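## Task

Sound exactly F3, F#3, F3, C#4 on the keyboard, in that order, with nothing else. The lowest key (C3) is at the player's left and the highest (C5) at the player's right. A key counts only when pressed most of its travel, and it must rise most of the way before it can count again. Any wrong note, any extra note, or two notes beginning at the same moment means failure.

## Robot and tools

ROBOT. Two six-joint FANUC CRX arms, left_arm and right_arm, each with a Robotiq 140 two-finger gripper and a wrist camera. Joint order everywhere (rows and result lists): waist J1, shoulder J2, elbow J3, forearm roll J4, wrist pitch J5, wrist roll J6. Stated ranges in rad: waist -3.491..3.491, shoulder -3.140..3.140, elbow -1.187..4.328, forearm roll -3.316..3.316, wrist pitch -3.140..3.140, wrist roll -3.927..3.927 (real ends may differ by 0.010). The left gripper's fingers can fold when pushed, especially tip-first against a surface; the right gripper's cannot. For pressing keys, closed fingers or the right gripper give a firmer, more predictable tip.

FRAMES. Scene frame: origin at table height midway between the arms, +z up, +x out over the table, +y toward left_arm (not image left). Base origins in the scene frame: left_arm (-0.028, +0.378, +0.031) m, right_arm (+0.010, -0.353, +0.031) m, both nearly unrotated, z up. Hand positions, quaternions (wxyz) and wrist camera poses in results are in that arm's own base frame; fixed cameras and the table use the scene frame. end_effector_position is the point between the pads when closed; the fingertips lie about 33 mm further along the gripper's +z (less when wide open). Reported poses can be off by a few cm.

ROW FORMAT (shared by execute_actions and move). One row = 18 numbers for both arms together: left_arm's 6 joint values, then its gripper position, force_limit, speed; then the same 9 for right_arm. Joint values are offsets, scaled to [-1, 1], added to the Joint targets reported at the start of the action/move (not to the previous row): 1.0 equals 1.983 rad for waist and shoulder, 2.38 for elbow, 2.975 for the three wrist joints. Zero offsets keep an arm where it is commanded. Gripper numbers are absolute commands in [-1, 1]: position +1 fully open (140 mm), about -0.8 pads touching, -1 close until blocked; force_limit -1 gentle (~14 N) up to +1 (~58 N); speed -1 slow (~30 mm/s) to +1 (~250 mm/s). To leave a gripper unchanged, repeat the three numbers last sent for it.

TOOLS.
execute_actions(actions, cameras): actions is a list of actions; each action is a list of 1 to 15 rows, one per 1/30 s step, the last row held to fill 15 steps (0.5 s). An empty list just reports state. Actions that would push a joint more than 0.010 rad past its range are rejected.
move(target, speed, blend, stop_force, zero, blocking, cameras): target is one row or a list of up to 15 rows; every row's offsets count from the same starting Joint targets, so each row is effectively a goal. speed in rad/s (0.01 to 2, default 0.5) caps the fastest joint; use far less for touching. blend (rad) rounds corners between listed targets. stop_force (12 to 80 N) ends an arm's path when push against it exceeds that value; zero=true resets the baseline first. blocking=false returns early and cannot be combined with stop_force. Joints move in step, so the hand follows a curve, not a line. Keep finger numbers identical across a list to avoid pauses.
wait(seconds 0 to 10, cameras): let time pass holding commands.
stop(cameras): brake a running move.
zoom_image(camera, region): camera is cam_high, cam_left_wrist or cam_right_wrist; region [x0, y0, x1, y1] in pixels, at most 504x504, from the latest image (images are 672x504).
read_manual(section): licence texts only.
finished_scene(scene): integer, the current scene's number (1 to 2); ends it irreversibly.

RESULTS. Joint positions (rad), Joint velocities (rad/s, may read within noise), Joint targets (the base for your next offsets), end-effector pose, gripper object_status (0 moving, 1 blocked while opening, 2 blocked while closing = holding, 3 reached target or pads met) and position_measured in counts (3 open, 230 pads met). Flange force: estimated outside force on the gripper along its own axes, noisy; 'no reading' near singular poses. A move adds a 'move:' line such as done, off_target, moving, held or fault, with the worst joint error. Other lines: 'joint sent to its limit', 'joint command not followed' (clearance check between arms altered the command), MOTOR HOT, fault notices.

CAUTIONS. Contact force of 150 N anywhere on an arm, or joint torque at its limit (147 N m for the big three joints, 36.8 for the wrist joints), stops that arm for 10 s. The arms are stiff: commanding even slightly beyond a firm surface can fault, so press keys slowly and only a little past the key top, then back off. Lift each key well up before pressing it again (F3 repeats in the first task). Never let two keys go down together; keep fingertips narrow and centred on one key, and keep the other arm clear. Avoid arm-to-arm contact, slamming into the keyboard, or knocking anything off the table. Long stretched poses or constant pushing heat motors and can trigger a longer over-temperature stop.

Each tool is called after "Request:" by a JSON object that holds its "fn" and its "kwargs", one argument or row to a line.

## Session

Request:
{"fn": "execute_actions", "kwargs": {
  "actions": []
}}

Scene clock: 0.00 s.
left_arm: end_effector_position=(+0.1726, -0.0887, +0.1855) position_measured=3 object_status=3 end_effector_quat_wxyz=(-0.485, -0.077, +0.862, +0.130) | right_arm: end_effector_position=(+0.3014, -0.2619, +0.2051) position_measured=3 object_status=3 end_effector_quat_wxyz=(-0.270, -0.416, +0.861, -0.116)
Joint positions: left_arm=[-0.027 0.271 -0.214 -0.148 -2.127 -1.371] | right_arm=[0.016 0.019 -0.327 0.432 -1.643 -0.748]
Joint velocities: within noise
Flange force (N): no reading
Joint targets: left_arm=[-0.027 0.271 -0.214 -0.148 -2.127 -1.371] | right_arm=[0.016 0.019 -0.327 0.432 -1.643 -0.748]
Tool commands: left_gripper/position=+1.0 left_gripper/force_limit=+1.0 left_gripper/speed=+1.0 right_gripper/position=+1.0 right_gripper/force_limit=+1.0 right_gripper/speed=+1.0

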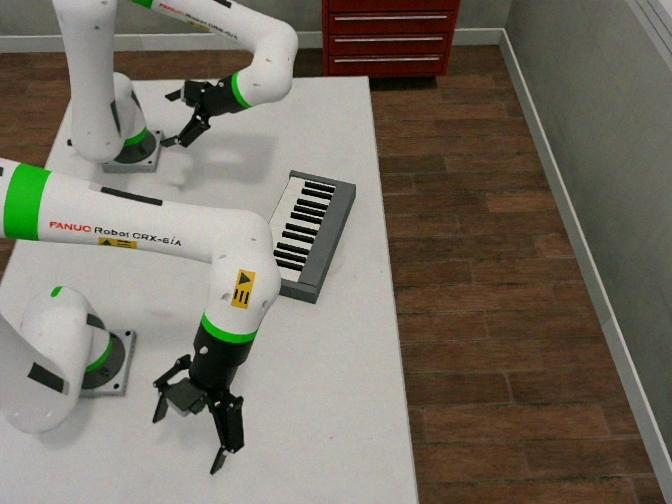

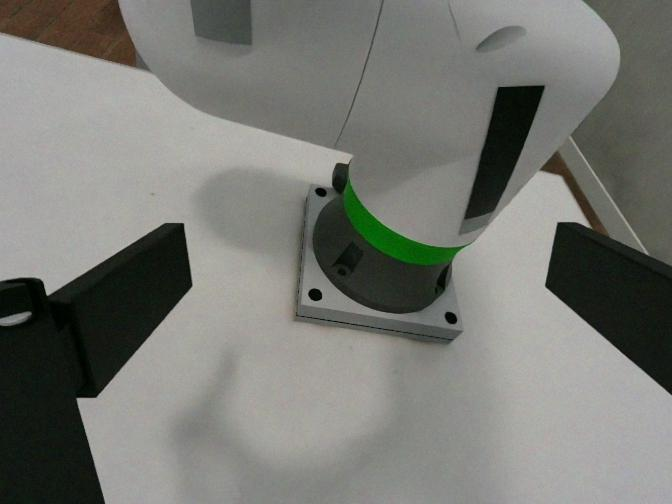

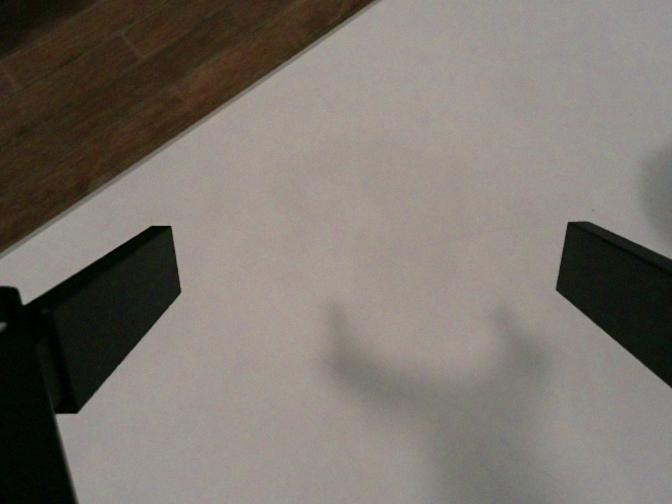

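Request:
{"fn": "zoom_image", "kwargs": {
  "camera": "cam_high",
  "region": [240, 150, 380, 320]
}}

Scaled by 2.965 from the camera's 672x504 image, which has a finer 960x720 frame.

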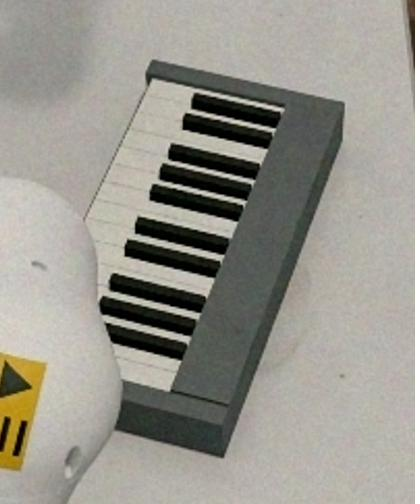

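Request:
{"fn": "move", "kwargs": {
  "target": [
    [0.6051,0,0,0,0,0,1,1,1,0,0,0,0,0,0,-1,-1,-1],
    [0.6051,0,0,0,0,0,1,1,1,0.4952,0.1629,0.2687,-0.1452,0.0342,0.3398,-1,-1,-1]
  ],
  "speed": 0.6
}}

Scene clock: 8.87 s.
left_arm: end_effector_position=(+0.1452, +0.1287, +0.1855) position_measured=3 object_status=3 end_effector_quat_wxyz=(-0.473, -0.550, +0.668, -0.167) | right_arm: end_effector_position=(+0.4165, +0.4066, +0.2020) position_measured=230 object_status=3 end_effector_quat_wxyz=(+0.000, +0.988, -0.154, +0.000)
Joint positions: left_arm=[1.173 0.271 -0.214 -0.148 -2.127 -1.371] | right_arm=[0.998 0.342 0.312 0 -1.541 0.263]
Joint velocities: within noise
Flange force (N): left_arm=[3.0 1.9 4.6] | right_arm=[-1.4 -2.5 -1.6]
Joint targets: left_arm=[1.173 0.271 -0.214 -0.148 -2.127 -1.371] | right_arm=[0.998 0.342 0.312 0.000 -1.541 0.263]
move: done
camera_calibration:
cam_left_wrist: T_world_to_cam=[[-0.895288, 0.339075, 0.288942, 0.0441164], [0.105469, 0.791486, -0.602018, -0.00255143], [-0.432823, -0.508505, -0.74437, 0.408766], [0, 0, 0, 1]] pos_world=[0.216689, 0.19492, 0.28999]
cam_right_wrist: T_world_to_cam=[[-0.320035, -0.947303, -0.0139538, 0.5328], [-0.89236, 0.296461, 0.340302, 0.187462], [-0.318232, 0.12136, -0.940213, 0.419281], [0, 0, 0, 1]] pos_world=[0.471227, 0.398263, 0.337854]

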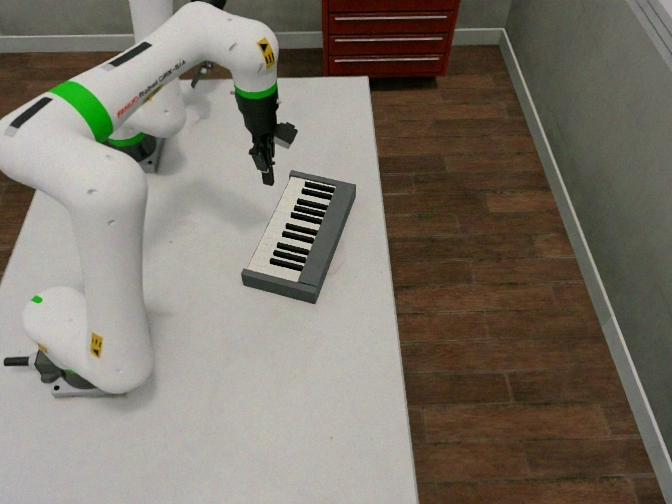

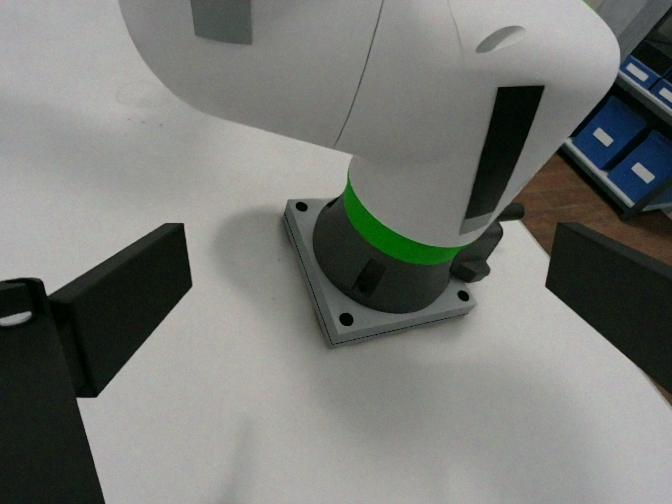

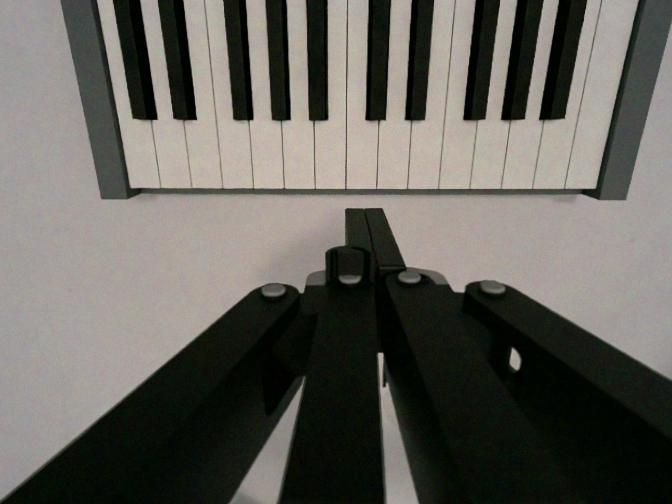

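Request:
{"fn": "move", "kwargs": {
  "target": [0,0,0,0,0,0,1,1,1,0.00822,0.11907,0.06374,0,0.02837,-0.00541,-1,-1,-1],
  "speed": 0.2,
  "cameras": ["cam_high","cam_right_wrist"]
}}

Request:
{"fn": "zoom_image", "kwargs": {
  "camera": "cam_right_wrist",
  "region": [230, 40, 480, 240]
}}

Scene clock: 11.63 s.
left_arm: end_effector_position=(+0.1452, +0.1287, +0.1855) position_measured=3 object_status=3 end_effector_quat_wxyz=(-0.473, -0.550, +0.668, -0.167) | right_arm: end_effector_position=(+0.4541, +0.4846, +0.1229) position_measured=230 object_status=3 end_effector_quat_wxyz=(+0.000, +0.988, -0.154, +0.000)
Joint positions: left_arm=[1.173 0.271 -0.214 -0.148 -2.127 -1.371] | right_arm=[1.015 0.578 0.464 0 -1.457 0.246]
Joint velocities: within noise
Flange force (N): left_arm=[2.6 1.9 5.1] | right_arm=[-1.0 -2.5 -1.3]
Joint targets: left_arm=[1.173 0.271 -0.214 -0.148 -2.127 -1.371] | right_arm=[1.015 0.578 0.464 0.000 -1.457 0.246]
move: done
camera_calibration:
cam_right_wrist: T_world_to_cam=[[-0.319806, -0.94738, -0.0139565, 0.617598], [-0.892413, 0.296237, 0.340358, 0.224889], [-0.318314, 0.121303, -0.940193, 0.347491], [0, 0, 0, 1]] pos_world=[0.508817, 0.476328, 0.258785]
Images, in order (width x height): cam_high 672x504, cam_right_wrist 672x504.

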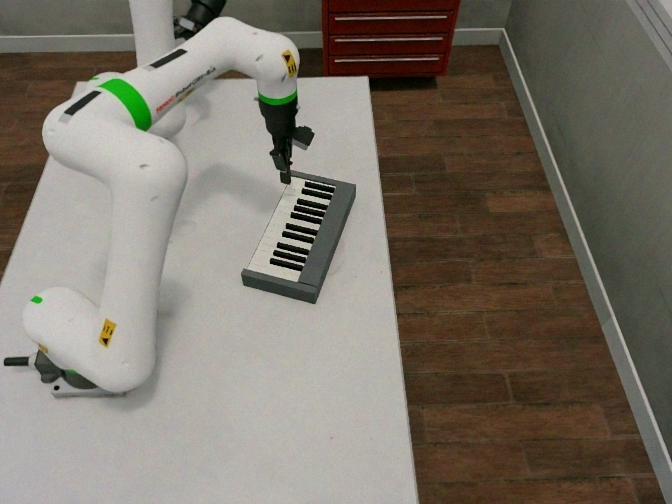

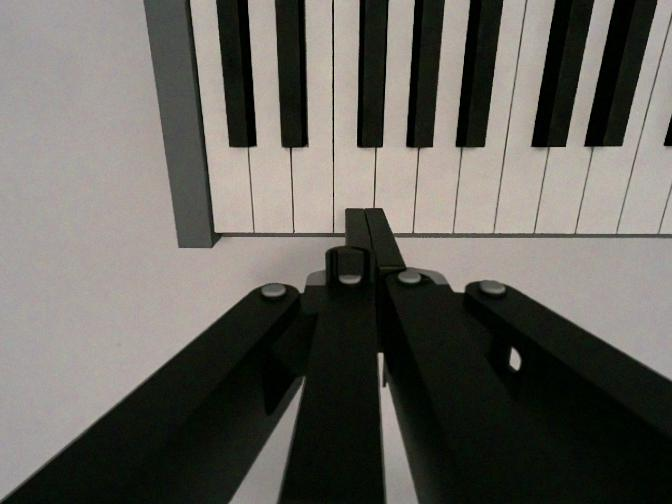

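Scaled by 2.016 from the camera's 672x504 image, which has a finer 960x720 frame.

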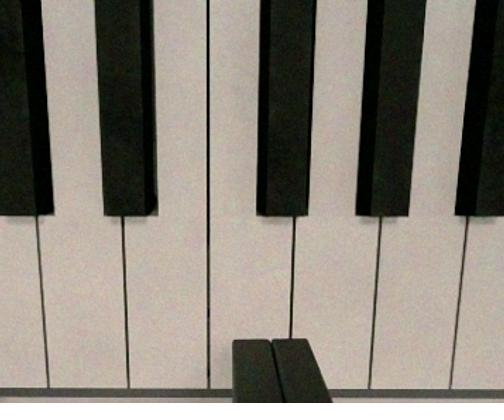

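Request:
{"fn": "move", "kwargs": {
  "target": [0,0,0,0,0,0,1,1,1,0.00053,0.01185,-0.02437,0,0.02746,-0.00027,-1,-1,-1],
  "speed": 0.1,
  "cameras": ["cam_high","cam_right_wrist"]
}}

Request:
{"fn": "zoom_image", "kwargs": {
  "camera": "cam_right_wrist",
  "region": [250, 140, 450, 300]
}}

Request:
{"fn": "zoom_image", "kwargs": {
  "camera": "cam_high",
  "region": [240, 130, 380, 240]
}}

Scene clock: 13.33 s.
left_arm: end_effector_position=(+0.1452, +0.1287, +0.1855) position_measured=3 object_status=3 end_effector_quat_wxyz=(-0.473, -0.550, +0.668, -0.167) | right_arm: end_effector_position=(+0.4550, +0.4874, +0.0830) position_measured=230 object_status=3 end_effector_quat_wxyz=(+0.000, +0.988, -0.154, +0.000)
Joint positions: left_arm=[1.173 0.271 -0.214 -0.148 -2.127 -1.371] | right_arm=[1.016 0.602 0.406 0 -1.375 0.246]
Joint velocities: within noise
Flange force (N): left_arm=[2.0 1.9 4.1] | right_arm=[-1.4 -1.9 -0.8]
Joint targets: left_arm=[1.173 0.271 -0.214 -0.148 -2.127 -1.371] | right_arm=[1.016 0.602 0.406 0.000 -1.375 0.246]
move: done
camera_calibration:
cam_right_wrist: T_world_to_cam=[[-0.319592, -0.94745, -0.0141117, 0.619893], [-0.892524, 0.295996, 0.340276, 0.238675], [-0.318217, 0.121344, -0.94022, 0.309797], [0, 0, 0, 1]] pos_world=[0.509718, 0.479079, 0.21881]
Images, in order (width x height): cam_high 672x504, cam_right_wrist 672x504.

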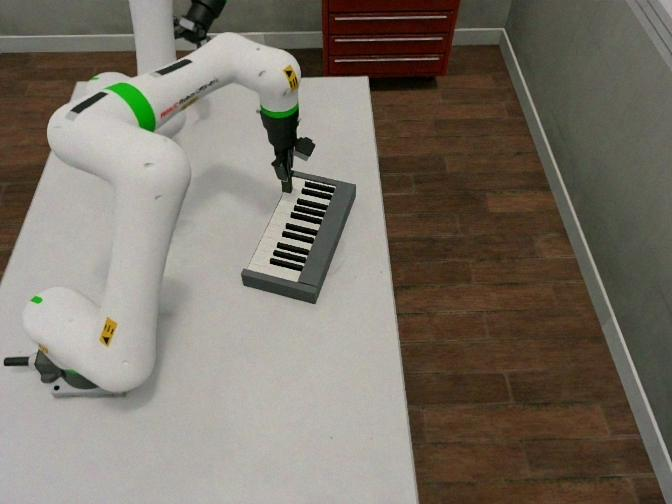

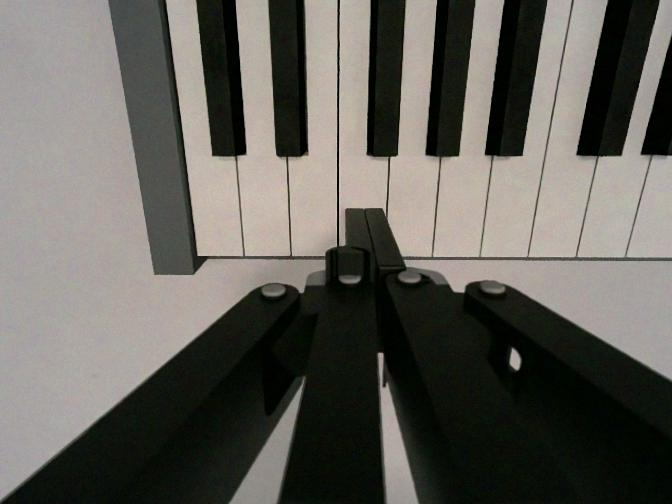

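Scaled by 2.520 from the camera's 672x504 image, which has a finer 960x720 frame.

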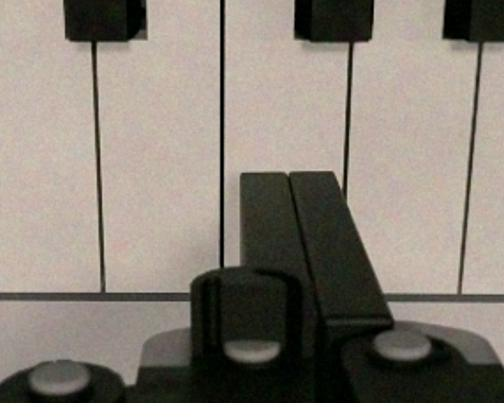

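Scaled by 3.600 from the camera's 672x504 image, which has a finer 960x720 frame.

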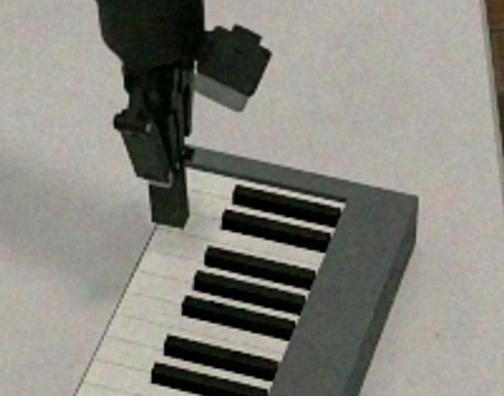

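Request:
{"fn": "move", "kwargs": {
  "target": [0,0,0,0,0,0,1,1,1,0,0.01242,-0.02403,0,0.0275,0,-1,-1,-1],
  "speed": 0.015,
  "stop_force": 12,
  "cameras": ["cam_right_wrist"]
}}

Request:
{"fn": "zoom_image", "kwargs": {
  "camera": "cam_right_wrist",
  "region": [250, 140, 450, 300]
}}

Scene clock: 19.37 s.
left_arm: end_effector_position=(+0.1452, +0.1287, +0.1855) position_measured=3 object_status=3 end_effector_quat_wxyz=(-0.473, -0.550, +0.668, -0.167) | right_arm: end_effector_position=(+0.4551, +0.4875, +0.0469) position_measured=230 object_status=3 end_effector_quat_wxyz=(+0.000, +0.988, -0.154, +0.000)
Joint positions: left_arm=[1.173 0.271 -0.214 -0.148 -2.127 -1.371] | right_arm=[1.016 0.624 0.355 0 -1.301 0.246]
Joint velocities: within noise
Flange force (N): left_arm=[2.7 2.9 4.9] | right_arm=[-4.9 -0.8 -17.5]
Joint targets: left_arm=[1.173 0.271 -0.214 -0.148 -2.127 -1.371] | right_arm=[1.016 0.624 0.355 0.000 -1.301 0.246]
move: contact (right_arm)
camera_calibration:
cam_right_wrist: T_world_to_cam=[[-0.319581, -0.947452, -0.0142445, 0.619553], [-0.892586, 0.29596, 0.340145, 0.251065], [-0.318055, 0.121418, -0.940265, 0.275798], [0, 0, 0, 1]] pos_world=[0.509813, 0.479204, 0.18275]
Images, in order (width x height): cam_right_wrist 672x504.

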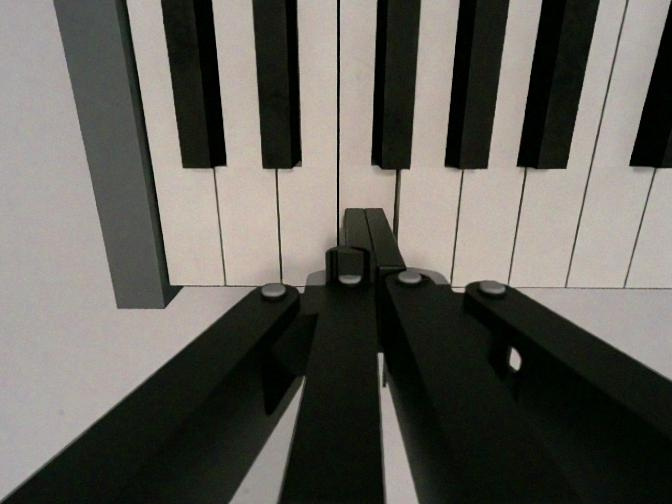

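Scaled by 2.520 from the camera's 672x504 image, which has a finer 960x720 frame.

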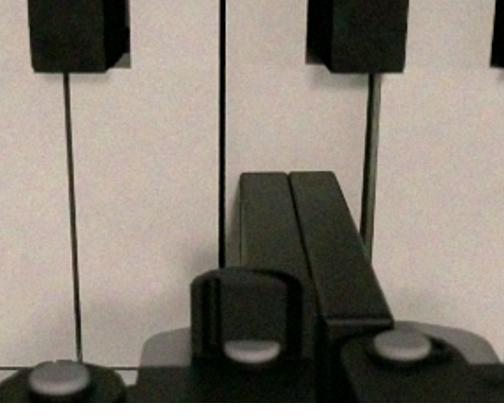

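Request:
{"fn": "move", "kwargs": {
  "target": [0,0,0,0,0,0,1,1,1,0,0.00155,-0.003,0,0.00344,0,-1,-1,-1],
  "speed": 0.01,
  "stop_force": 22,
  "zero": false,
  "cameras": []
}}

Scene clock: 20.33 s.
left_arm: end_effector_position=(+0.1452, +0.1287, +0.1855) position_measured=3 object_status=3 end_effector_quat_wxyz=(-0.473, -0.550, +0.668, -0.167) | right_arm: end_effector_position=(+0.4551, +0.4875, +0.0464) position_measured=230 object_status=3 end_effector_quat_wxyz=(+0.000, +0.988, -0.154, +0.000)
Joint positions: left_arm=[1.173 0.271 -0.214 -0.148 -2.127 -1.371] | right_arm=[1.016 0.624 0.354 0 -1.3 0.246]
Joint velocities: within noise
Flange force (N): left_arm=[2.2 1.8 4.1] | right_arm=[-6.2 0.0 -26.6]
Joint targets: left_arm=[1.173 0.271 -0.214 -0.148 -2.127 -1.371] | right_arm=[1.016 0.624 0.354 0.000 -1.300 0.246]
move: contact (right_arm)
No camera images: "cameras" was empty.

Request:
{"fn": "move", "kwargs": {
  "target": [
    [0,0,0,0,0,0,1,1,1,0,-0.01135,0.02185,0,-0.02531,0,-1,-1,-1],
    [0,0,0,0,0,0,1,1,1,-0.03374,0.0057,0.05391,0,-0.0396,0.02225,-1,-1,-1]
  ],
  "speed": 0.1,
  "blend": 0.01,
  "cameras": ["cam_high","cam_right_wrist"]
}}

Request:
{"fn": "zoom_image", "kwargs": {
  "camera": "cam_right_wrist",
  "region": [250, 140, 450, 300]
}}

Request:
{"fn": "zoom_image", "kwargs": {
  "camera": "cam_high",
  "region": [250, 150, 370, 250]
}}

Scene clock: 23.00 s.
left_arm: end_effector_position=(+0.1452, +0.1287, +0.1855) position_measured=3 object_status=3 end_effector_quat_wxyz=(-0.473, -0.550, +0.668, -0.167) | right_arm: end_effector_position=(+0.4948, +0.4674, +0.0928) position_measured=230 object_status=3 end_effector_quat_wxyz=(+0.000, +0.988, -0.154, +0.000)
Joint positions: left_arm=[1.173 0.271 -0.214 -0.148 -2.127 -1.371] | right_arm=[0.949 0.635 0.482 0 -1.418 0.312]
Joint velocities: within noise
Flange force (N): left_arm=[2.2 2.0 4.5] | right_arm=[0.1 -4.7 -1.6]
Joint targets: left_arm=[1.173 0.271 -0.214 -0.148 -2.127 -1.371] | right_arm=[0.949 0.635 0.482 0.000 -1.418 0.312]
move: done
camera_calibration:
cam_right_wrist: T_world_to_cam=[[-0.32022, -0.947246, -0.0136103, 0.614023], [-0.892253, 0.296739, 0.340339, 0.27628], [-0.318346, 0.121127, -0.940204, 0.334344], [0, 0, 0, 1]] pos_world=[0.549571, 0.459149, 0.22868]
Images, in order (width x height): cam_high 672x504, cam_right_wrist 672x504.

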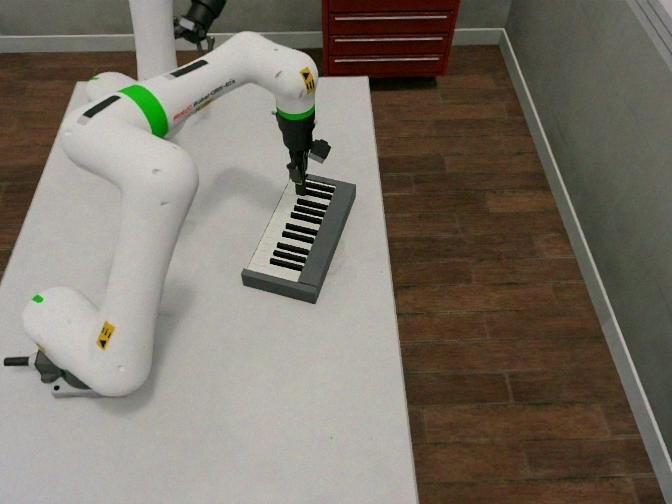

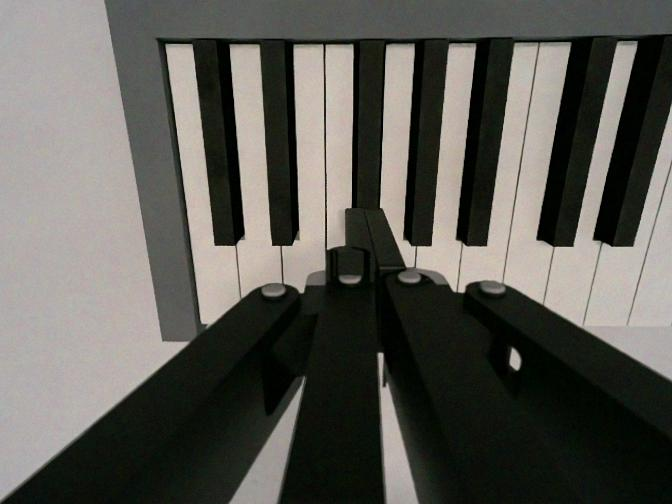

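Scaled by 2.520 from the camera's 672x504 image, which has a finer 960x720 frame.

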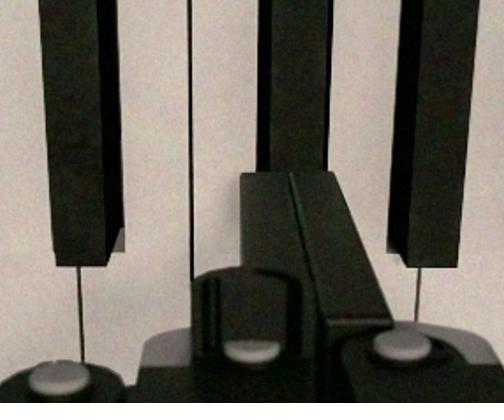

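Scaled by 4.200 from the camera's 672x504 image, which has a finer 960x720 frame.

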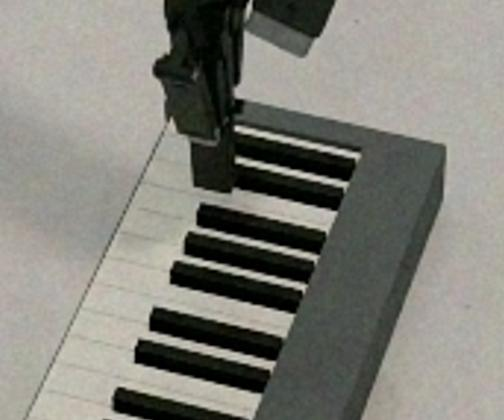

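Request:
{"fn": "move", "kwargs": {
  "target": [0,0,0,0,0,0,1,1,1,0.00144,-0.00402,-0.01517,0,0.00946,-0.00094,-1,-1,-1],
  "speed": 0.05,
  "cameras": ["cam_right_wrist"]
}}

Request:
{"fn": "zoom_image", "kwargs": {
  "camera": "cam_right_wrist",
  "region": [250, 140, 450, 300]
}}

Scene clock: 24.73 s.
left_arm: end_effector_position=(+0.1452, +0.1287, +0.1855) position_measured=3 object_status=3 end_effector_quat_wxyz=(-0.473, -0.550, +0.668, -0.167) | right_arm: end_effector_position=(+0.4908, +0.4651, +0.0829) position_measured=230 object_status=3 end_effector_quat_wxyz=(+0.000, +0.988, -0.154, +0.000)
Joint positions: left_arm=[1.173 0.271 -0.214 -0.148 -2.127 -1.371] | right_arm=[0.952 0.627 0.446 0 -1.39 0.309]
Joint velocities: within noise
Flange force (N): left_arm=[2.5 3.1 4.1] | right_arm=[-0.5 -3.0 -0.9]
Joint targets: left_arm=[1.173 0.271 -0.214 -0.148 -2.127 -1.371] | right_arm=[0.952 0.627 0.446 0.000 -1.390 0.309]
move: done
camera_calibration:
cam_right_wrist: T_world_to_cam=[[-0.320197, -0.947253, -0.0136338, 0.610338], [-0.892266, 0.296711, 0.34033, 0.276839], [-0.318333, 0.121138, -0.940207, 0.323969], [0, 0, 0, 1]] pos_world=[0.545572, 0.456758, 0.218702]
Images, in order (width x height): cam_right_wrist 672x504.

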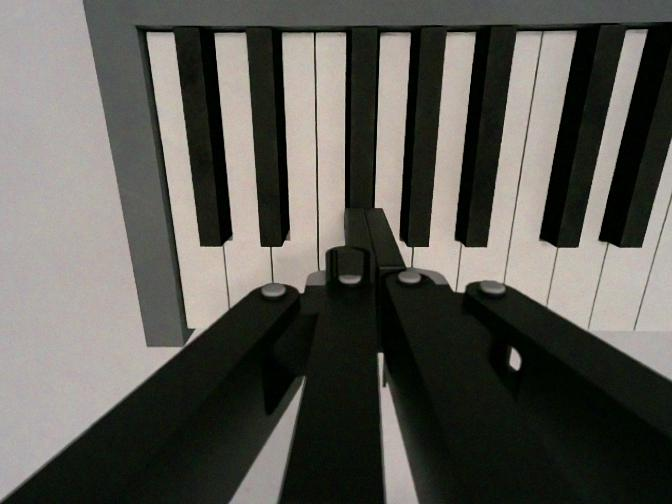

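Scaled by 2.520 from the camera's 672x504 image, which has a finer 960x720 frame.

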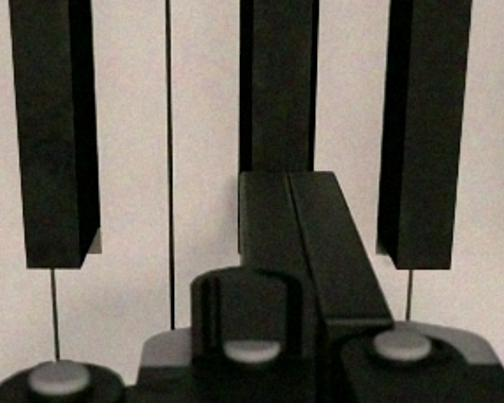

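Request:
{"fn": "move", "kwargs": {
  "target": [0,0,0,0,0,0,1,1,1,0,0.01186,-0.02445,0,0.02746,0,-1,-1,-1],
  "speed": 0.015,
  "stop_force": 12,
  "cameras": ["cam_right_wrist"]
}}

Request:
{"fn": "zoom_image", "kwargs": {
  "camera": "cam_right_wrist",
  "region": [250, 140, 450, 300]
}}

Scene clock: 29.13 s.
left_arm: end_effector_position=(+0.1452, +0.1287, +0.1855) position_measured=3 object_status=3 end_effector_quat_wxyz=(-0.473, -0.550, +0.668, -0.167) | right_arm: end_effector_position=(+0.4910, +0.4654, +0.0617) position_measured=230 object_status=3 end_effector_quat_wxyz=(+0.000, +0.988, -0.154, +0.000)
Joint positions: left_arm=[1.173 0.271 -0.214 -0.148 -2.127 -1.371] | right_arm=[0.952 0.64 0.415 0 -1.346 0.309]
Joint velocities: within noise
Flange force (N): left_arm=[2.4 1.7 5.3] | right_arm=[-5.3 -0.4 -18.6]
Joint targets: left_arm=[1.173 0.271 -0.214 -0.148 -2.127 -1.371] | right_arm=[0.952 0.640 0.415 0.000 -1.346 0.309]
move: contact (right_arm); right_arm: the wrist pitch is farthest, 0.038 rad from its target
camera_calibration:
cam_right_wrist: T_world_to_cam=[[-0.320184, -0.947255, -0.013783, 0.610426], [-0.892309, 0.29666, 0.340262, 0.284182], [-0.318226, 0.121245, -0.94023, 0.304025], [0, 0, 0, 1]] pos_world=[0.545775, 0.457062, 0.19757]
Images, in order (width x height): cam_right_wrist 672x504.

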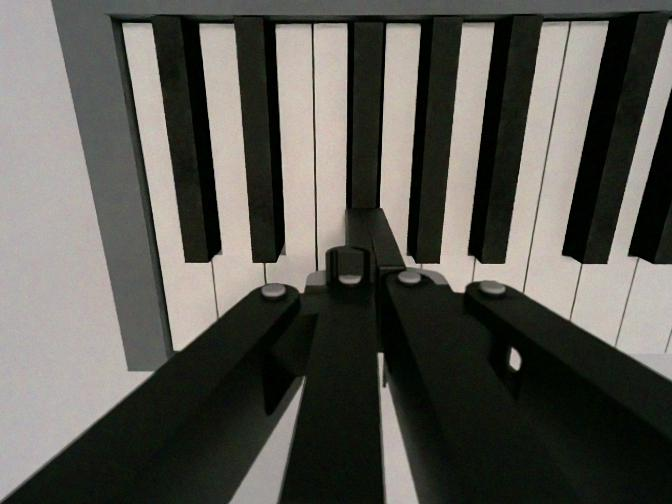

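Scaled by 2.520 from the camera's 672x504 image, which has a finer 960x720 frame.

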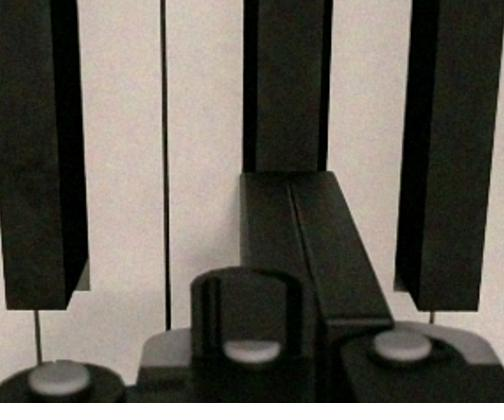

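Request:
{"fn": "move", "kwargs": {
  "target": [0,0,0,0,0,0,1,1,1,0,0.00149,-0.00306,0,0.00343,0,-1,-1,-1],
  "speed": 0.01,
  "stop_force": 20,
  "zero": false,
  "cameras": ["cam_right_wrist"]
}}

Request:
{"fn": "zoom_image", "kwargs": {
  "camera": "cam_right_wrist",
  "region": [250, 0, 450, 300]
}}

Scene clock: 29.97 s.
left_arm: end_effector_position=(+0.1452, +0.1287, +0.1855) position_measured=3 object_status=3 end_effector_quat_wxyz=(-0.473, -0.550, +0.668, -0.167) | right_arm: end_effector_position=(+0.4911, +0.4654, +0.0615) position_measured=230 object_status=3 end_effector_quat_wxyz=(+0.000, +0.988, -0.154, +0.000)
Joint positions: left_arm=[1.173 0.271 -0.214 -0.148 -2.127 -1.371] | right_arm=[0.952 0.64 0.415 0 -1.346 0.309]
Joint velocities: within noise
Flange force (N): left_arm=[2.3 1.7 4.5] | right_arm=[-7.0 1.4 -25.1]
Joint targets: left_arm=[1.173 0.271 -0.214 -0.148 -2.127 -1.371] | right_arm=[0.952 0.640 0.415 0.000 -1.346 0.309]
move: contact (right_arm)
camera_calibration:
cam_right_wrist: T_world_to_cam=[[-0.320183, -0.947254, -0.0138827, 0.61044], [-0.892329, 0.296631, 0.340233, 0.284296], [-0.318169, 0.121325, -0.940239, 0.303726], [0, 0, 0, 1]] pos_world=[0.545774, 0.457062, 0.197322]
Images, in order (width x height): cam_right_wrist 672x504.

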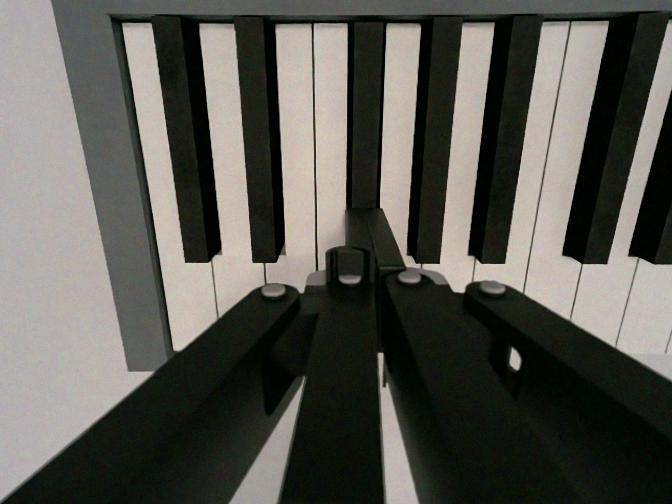

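Scaled by 1.680 from the camera's 672x504 image, which has a finer 960x720 frame.

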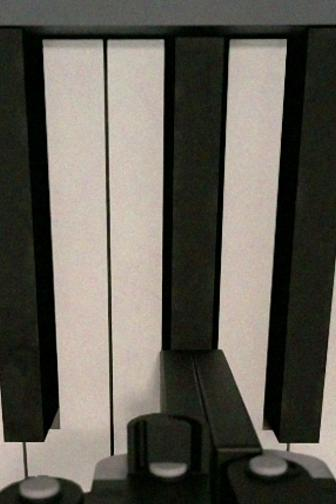

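Request:
{"fn": "move", "kwargs": {
  "target": [
    [0,0,0,0,0,0,1,1,1,0,-0.0064,0.01311,0,-0.01469,0,-1,-1,-1],
    [0,0,0,0,0,0,1,1,1,0.03232,-0.01941,-0.00378,0,-0.00985,-0.02155,-1,-1,-1]
  ],
  "speed": 0.1,
  "blend": 0.005,
  "cameras": ["cam_right_wrist"]
}}

Request:
{"fn": "zoom_image", "kwargs": {
  "camera": "cam_right_wrist",
  "region": [250, 140, 450, 300]
}}

Scene clock: 31.67 s.
left_arm: end_effector_position=(+0.1452, +0.1287, +0.1855) position_measured=3 object_status=3 end_effector_quat_wxyz=(-0.473, -0.550, +0.668, -0.167) | right_arm: end_effector_position=(+0.4549, +0.4873, +0.0831) position_measured=230 object_status=3 end_effector_quat_wxyz=(+0.000, +0.988, -0.154, +0.000)
Joint positions: left_arm=[1.173 0.271 -0.214 -0.148 -2.127 -1.371] | right_arm=[1.016 0.601 0.406 0 -1.375 0.245]
Joint velocities: within noise
Flange force (N): left_arm=[2.6 1.5 5.3] | right_arm=[-1.0 -3.0 -0.9]
Joint targets: left_arm=[1.173 0.271 -0.214 -0.148 -2.127 -1.371] | right_arm=[1.016 0.601 0.406 0.000 -1.375 0.245]
move: done
camera_calibration:
cam_right_wrist: T_world_to_cam=[[-0.3202, -0.947246, -0.014052, 0.619916], [-0.89235, 0.296597, 0.34021, 0.238246], [-0.318094, 0.121474, -0.940245, 0.309759], [0, 0, 0, 1]] pos_world=[0.509628, 0.478922, 0.218907]
Images, in order (width x height): cam_right_wrist 672x504.

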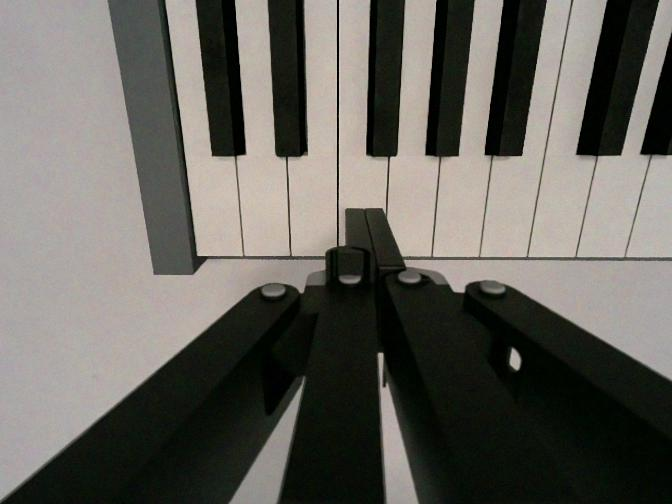

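Scaled by 2.520 from the camera's 672x504 image, which has a finer 960x720 frame.

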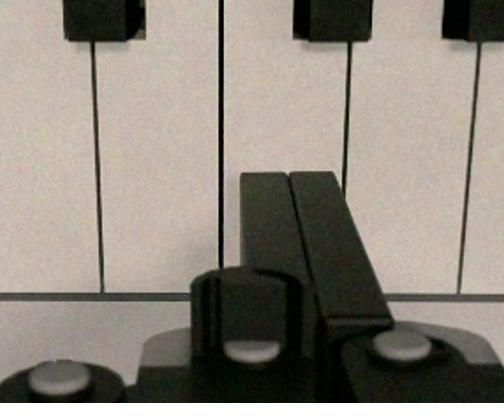

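Request:
{"fn": "move", "kwargs": {
  "target": [0,0,0,0,0,0,1,1,1,0,0.01262,-0.02403,0,0.0275,0,-1,-1,-1],
  "speed": 0.015,
  "stop_force": 16,
  "cameras": ["cam_right_wrist"]
}}

Request:
{"fn": "zoom_image", "kwargs": {
  "camera": "cam_right_wrist",
  "region": [250, 140, 450, 300]
}}

Scene clock: 37.33 s.
left_arm: end_effector_position=(+0.1452, +0.1287, +0.1855) position_measured=3 object_status=3 end_effector_quat_wxyz=(-0.473, -0.550, +0.668, -0.167) | right_arm: end_effector_position=(+0.4550, +0.4874, +0.0466) position_measured=230 object_status=3 end_effector_quat_wxyz=(+0.000, +0.988, -0.154, +0.000)
Joint positions: left_arm=[1.173 0.271 -0.214 -0.148 -2.127 -1.371] | right_arm=[1.016 0.624 0.354 0 -1.301 0.245]
Joint velocities: within noise
Flange force (N): left_arm=[2.7 2.2 4.9] | right_arm=[-5.0 -0.1 -22.5]
Joint targets: left_arm=[1.173 0.271 -0.214 -0.148 -2.127 -1.371] | right_arm=[1.016 0.624 0.354 0.000 -1.301 0.245]
move: contact (right_arm)
camera_calibration:
cam_right_wrist: T_world_to_cam=[[-0.320191, -0.947251, -0.013924, 0.61954], [-0.892331, 0.296626, 0.340232, 0.250615], [-0.318155, 0.121364, -0.940238, 0.275591], [0, 0, 0, 1]] pos_world=[0.509683, 0.479074, 0.182481]
Images, in order (width x height): cam_right_wrist 672x504.

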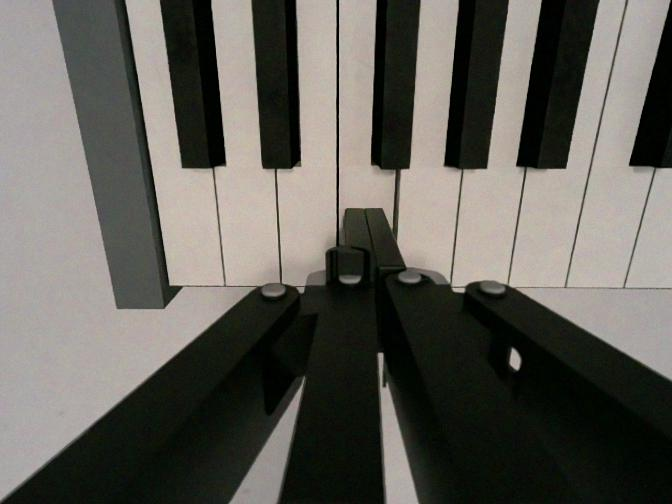

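Scaled by 2.520 from the camera's 672x504 image, which has a finer 960x720 frame.

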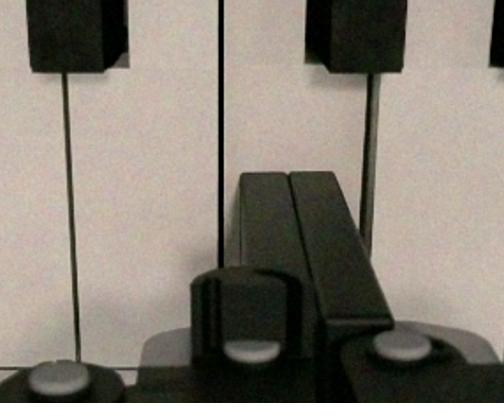

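Request:
{"fn": "move", "kwargs": {
  "target": [
    [0,0,0,0,0,0,1,1,1,0,-0.0115,0.02185,0,-0.0252,0,-1,-1,-1],
    [0,0,0,0,0,0,1,1,1,-0.05703,-0.10343,-0.08143,0,-0.0037,0.03808,-1,-1,-1]
  ],
  "speed": [0.1,0.15],
  "blend": 0.005,
  "cameras": ["cam_high","cam_right_wrist"]
}}

Request:
{"fn": "zoom_image", "kwargs": {
  "camera": "cam_right_wrist",
  "region": [250, 140, 450, 300]
}}

Scene clock: 40.43 s.
left_arm: end_effector_position=(+0.1452, +0.1287, +0.1855) position_measured=3 object_status=3 end_effector_quat_wxyz=(-0.473, -0.550, +0.668, -0.167) | right_arm: end_effector_position=(+0.4628, +0.3769, +0.0931) position_measured=230 object_status=3 end_effector_quat_wxyz=(+0.000, +0.988, -0.154, +0.000)
Joint positions: left_arm=[1.173 0.271 -0.214 -0.148 -2.127 -1.371] | right_arm=[0.903 0.419 0.16 0 -1.312 0.358]
Joint velocities: within noise
Flange force (N): left_arm=[2.6 1.9 5.1] | right_arm=[-1.6 -1.5 -1.0]
Joint targets: left_arm=[1.173 0.271 -0.214 -0.148 -2.127 -1.371] | right_arm=[0.903 0.419 0.160 0.000 -1.312 0.358]
move: done
camera_calibration:
cam_right_wrist: T_world_to_cam=[[-0.320012, -0.947306, -0.0142364, 0.51798], [-0.892465, 0.296375, 0.340101, 0.274759], [-0.317961, 0.121542, -0.940281, 0.335072], [0, 0, 0, 1]] pos_world=[0.517513, 0.368528, 0.22899]
Images, in order (width x height): cam_high 672x504, cam_right_wrist 672x504.

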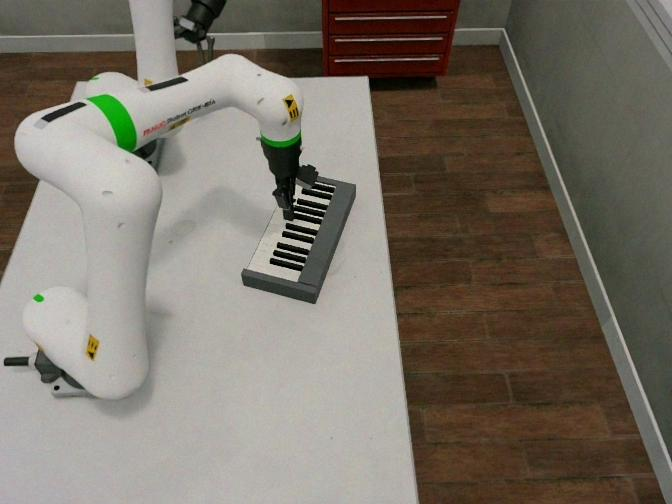

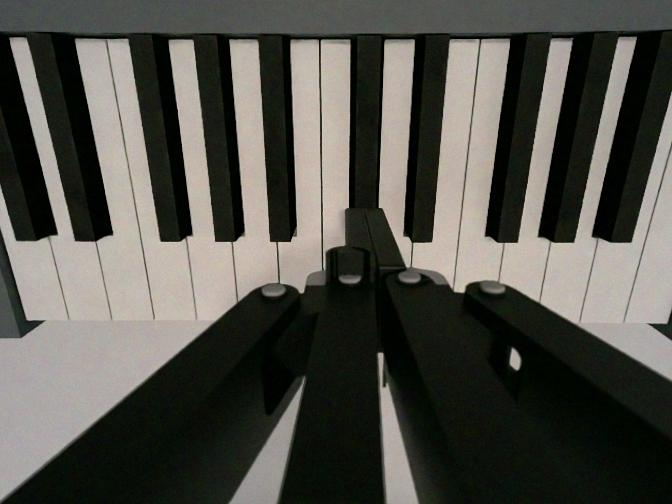

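Scaled by 2.520 from the camera's 672x504 image, which has a finer 960x720 frame.

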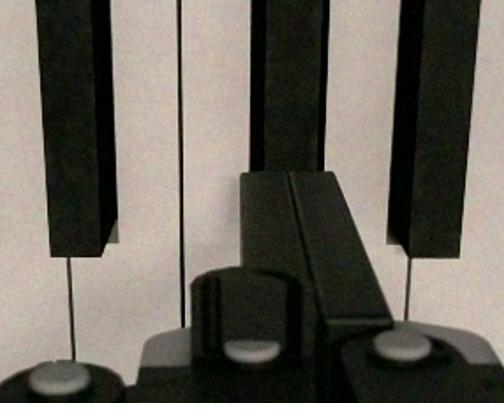

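Request:
{"fn": "move", "kwargs": {
  "target": [0,0,0,0,0,0,1,1,1,-0.0006,0.00113,-0.00884,0,0.00782,0.0004,-1,-1,-1],
  "speed": 0.05,
  "cameras": ["cam_right_wrist"]
}}

Request:
{"fn": "zoom_image", "kwargs": {
  "camera": "cam_right_wrist",
  "region": [250, 140, 450, 300]
}}

Scene clock: 41.53 s.
left_arm: end_effector_position=(+0.1452, +0.1287, +0.1855) position_measured=3 object_status=3 end_effector_quat_wxyz=(-0.473, -0.550, +0.668, -0.167) | right_arm: end_effector_position=(+0.4621, +0.3749, +0.0831) position_measured=230 object_status=3 end_effector_quat_wxyz=(+0.000, +0.988, -0.154, +0.000)
Joint positions: left_arm=[1.173 0.271 -0.214 -0.148 -2.127 -1.371] | right_arm=[0.902 0.421 0.139 0 -1.289 0.359]
Joint velocities: within noise
Flange force (N): left_arm=[2.4 2.1 4.7] | right_arm=[-1.1 -2.7 -1.5]
Joint targets: left_arm=[1.173 0.271 -0.214 -0.148 -2.127 -1.371] | right_arm=[0.902 0.421 0.139 0.000 -1.289 0.359]
move: done
camera_calibration:
cam_right_wrist: T_world_to_cam=[[-0.320031, -0.9473, -0.0142419, 0.515723], [-0.892461, 0.296392, 0.340097, 0.278133], [-0.317952, 0.121552, -0.940283, 0.325696], [0, 0, 0, 1]] pos_world=[0.516826, 0.366519, 0.218999]
Images, in order (width x height): cam_right_wrist 672x504.

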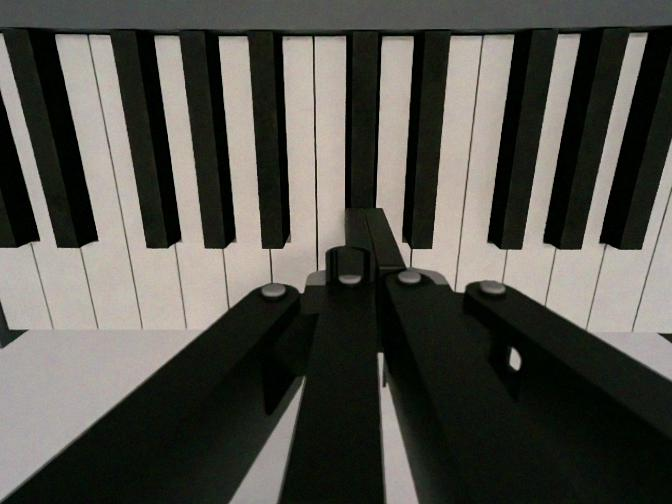

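Scaled by 2.520 from the camera's 672x504 image, which has a finer 960x720 frame.

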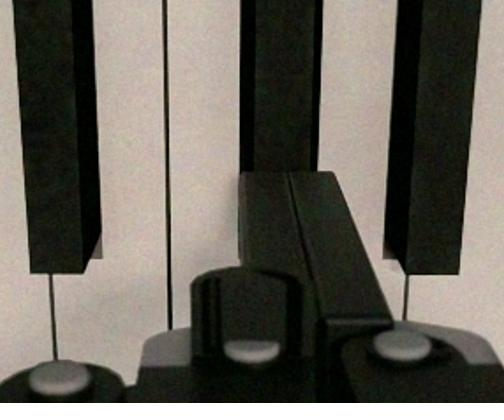

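Request:
{"fn": "move", "kwargs": {
  "target": [0,0,0,0,0,0,1,1,1,0,0.01578,-0.02252,0,0.02853,0,-1,-1,-1],
  "speed": 0.015,
  "stop_force": 16,
  "cameras": ["cam_right_wrist"]
}}

Scene clock: 45.30 s.
left_arm: end_effector_position=(+0.1452, +0.1287, +0.1855) position_measured=3 object_status=3 end_effector_quat_wxyz=(-0.473, -0.550, +0.668, -0.167) | right_arm: end_effector_position=(+0.4624, +0.3752, +0.0615) position_measured=230 object_status=3 end_effector_quat_wxyz=(+0.000, +0.988, -0.154, +0.000)
Joint positions: left_arm=[1.173 0.271 -0.214 -0.148 -2.127 -1.371] | right_arm=[0.902 0.438 0.11 0 -1.243 0.359]
Joint velocities: within noise
Flange force (N): left_arm=[2.2 1.9 3.4] | right_arm=[-7.3 0.7 -23.3]
Joint targets: left_arm=[1.173 0.271 -0.214 -0.148 -2.127 -1.371] | right_arm=[0.902 0.438 0.110 0.000 -1.243 0.359]
move: contact (right_arm); right_arm: the wrist pitch is farthest, 0.038 rad from its target
camera_calibration:
cam_right_wrist: T_world_to_cam=[[-0.320045, -0.947293, -0.0143902, 0.515809], [-0.892491, 0.296364, 0.340041, 0.285656], [-0.317854, 0.121672, -0.9403, 0.305297], [0, 0, 0, 1]] pos_world=[0.517067, 0.366819, 0.197359]
Images, in order (width x height): cam_right_wrist 672x504.

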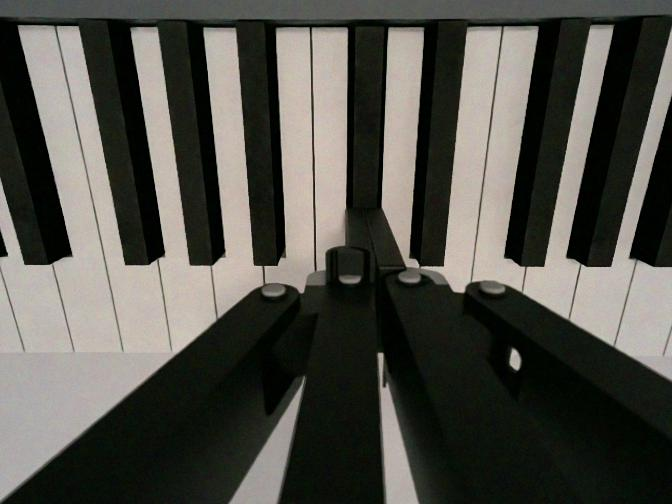

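Lift off and up.

Request:
{"fn": "move", "kwargs": {
  "target": [0,0,0,0,0,0,1,1,1,0,-0.02,0.025,0,-0.0295,0,-1,-1,-1],
  "speed": 0.15,
  "cameras": ["cam_right_wrist"]
}}

Request:
{"fn": "finished_scene", "kwargs": {
  "scene": 1
}}

Scene clock: 46.40 s.
left_arm: end_effector_position=(+0.1452, +0.1287, +0.1855) position_measured=3 object_status=3 end_effector_quat_wxyz=(-0.473, -0.550, +0.668, -0.167) | right_arm: end_effector_position=(+0.4629, +0.3759, +0.1091) position_measured=230 object_status=3 end_effector_quat_wxyz=(-0.005, +0.988, -0.154, +0.003)
Joint positions: left_arm=[1.173 0.271 -0.214 -0.148 -2.127 -1.371] | right_arm=[0.902 0.398 0.17 0 -1.33 0.359]
Joint velocities: within noise
Flange force (N): left_arm=[1.8 2.2 3.7] | right_arm=[-1.2 -2.1 -1.1]
Joint targets: left_arm=[1.173 0.271 -0.214 -0.148 -2.127 -1.371] | right_arm=[0.902 0.398 0.170 0.000 -1.330 0.359]
move: done
camera_calibration:
cam_right_wrist: T_world_to_cam=[[-0.319878, -0.947127, -0.0250828, 0.51836], [-0.89488, 0.293325, 0.336379, 0.272408], [-0.311236, 0.130046, -0.941393, 0.344033], [0, 0, 0, 1]] pos_world=[0.51666, 0.366308, 0.24524]
Images, in order (width x height): cam_right_wrist 672x504.

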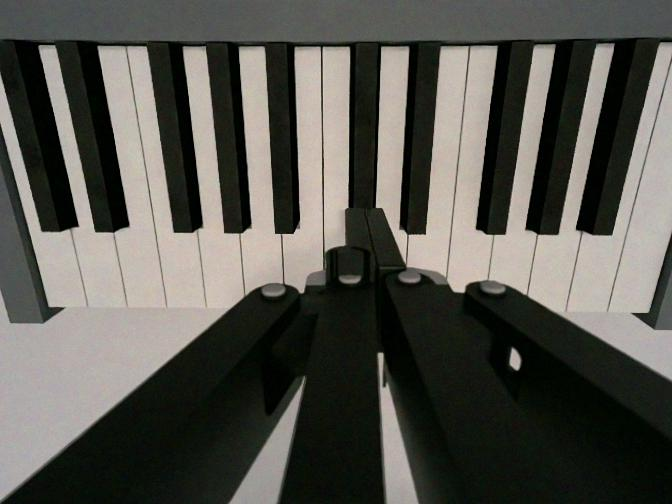

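The scene is finished: the task was done.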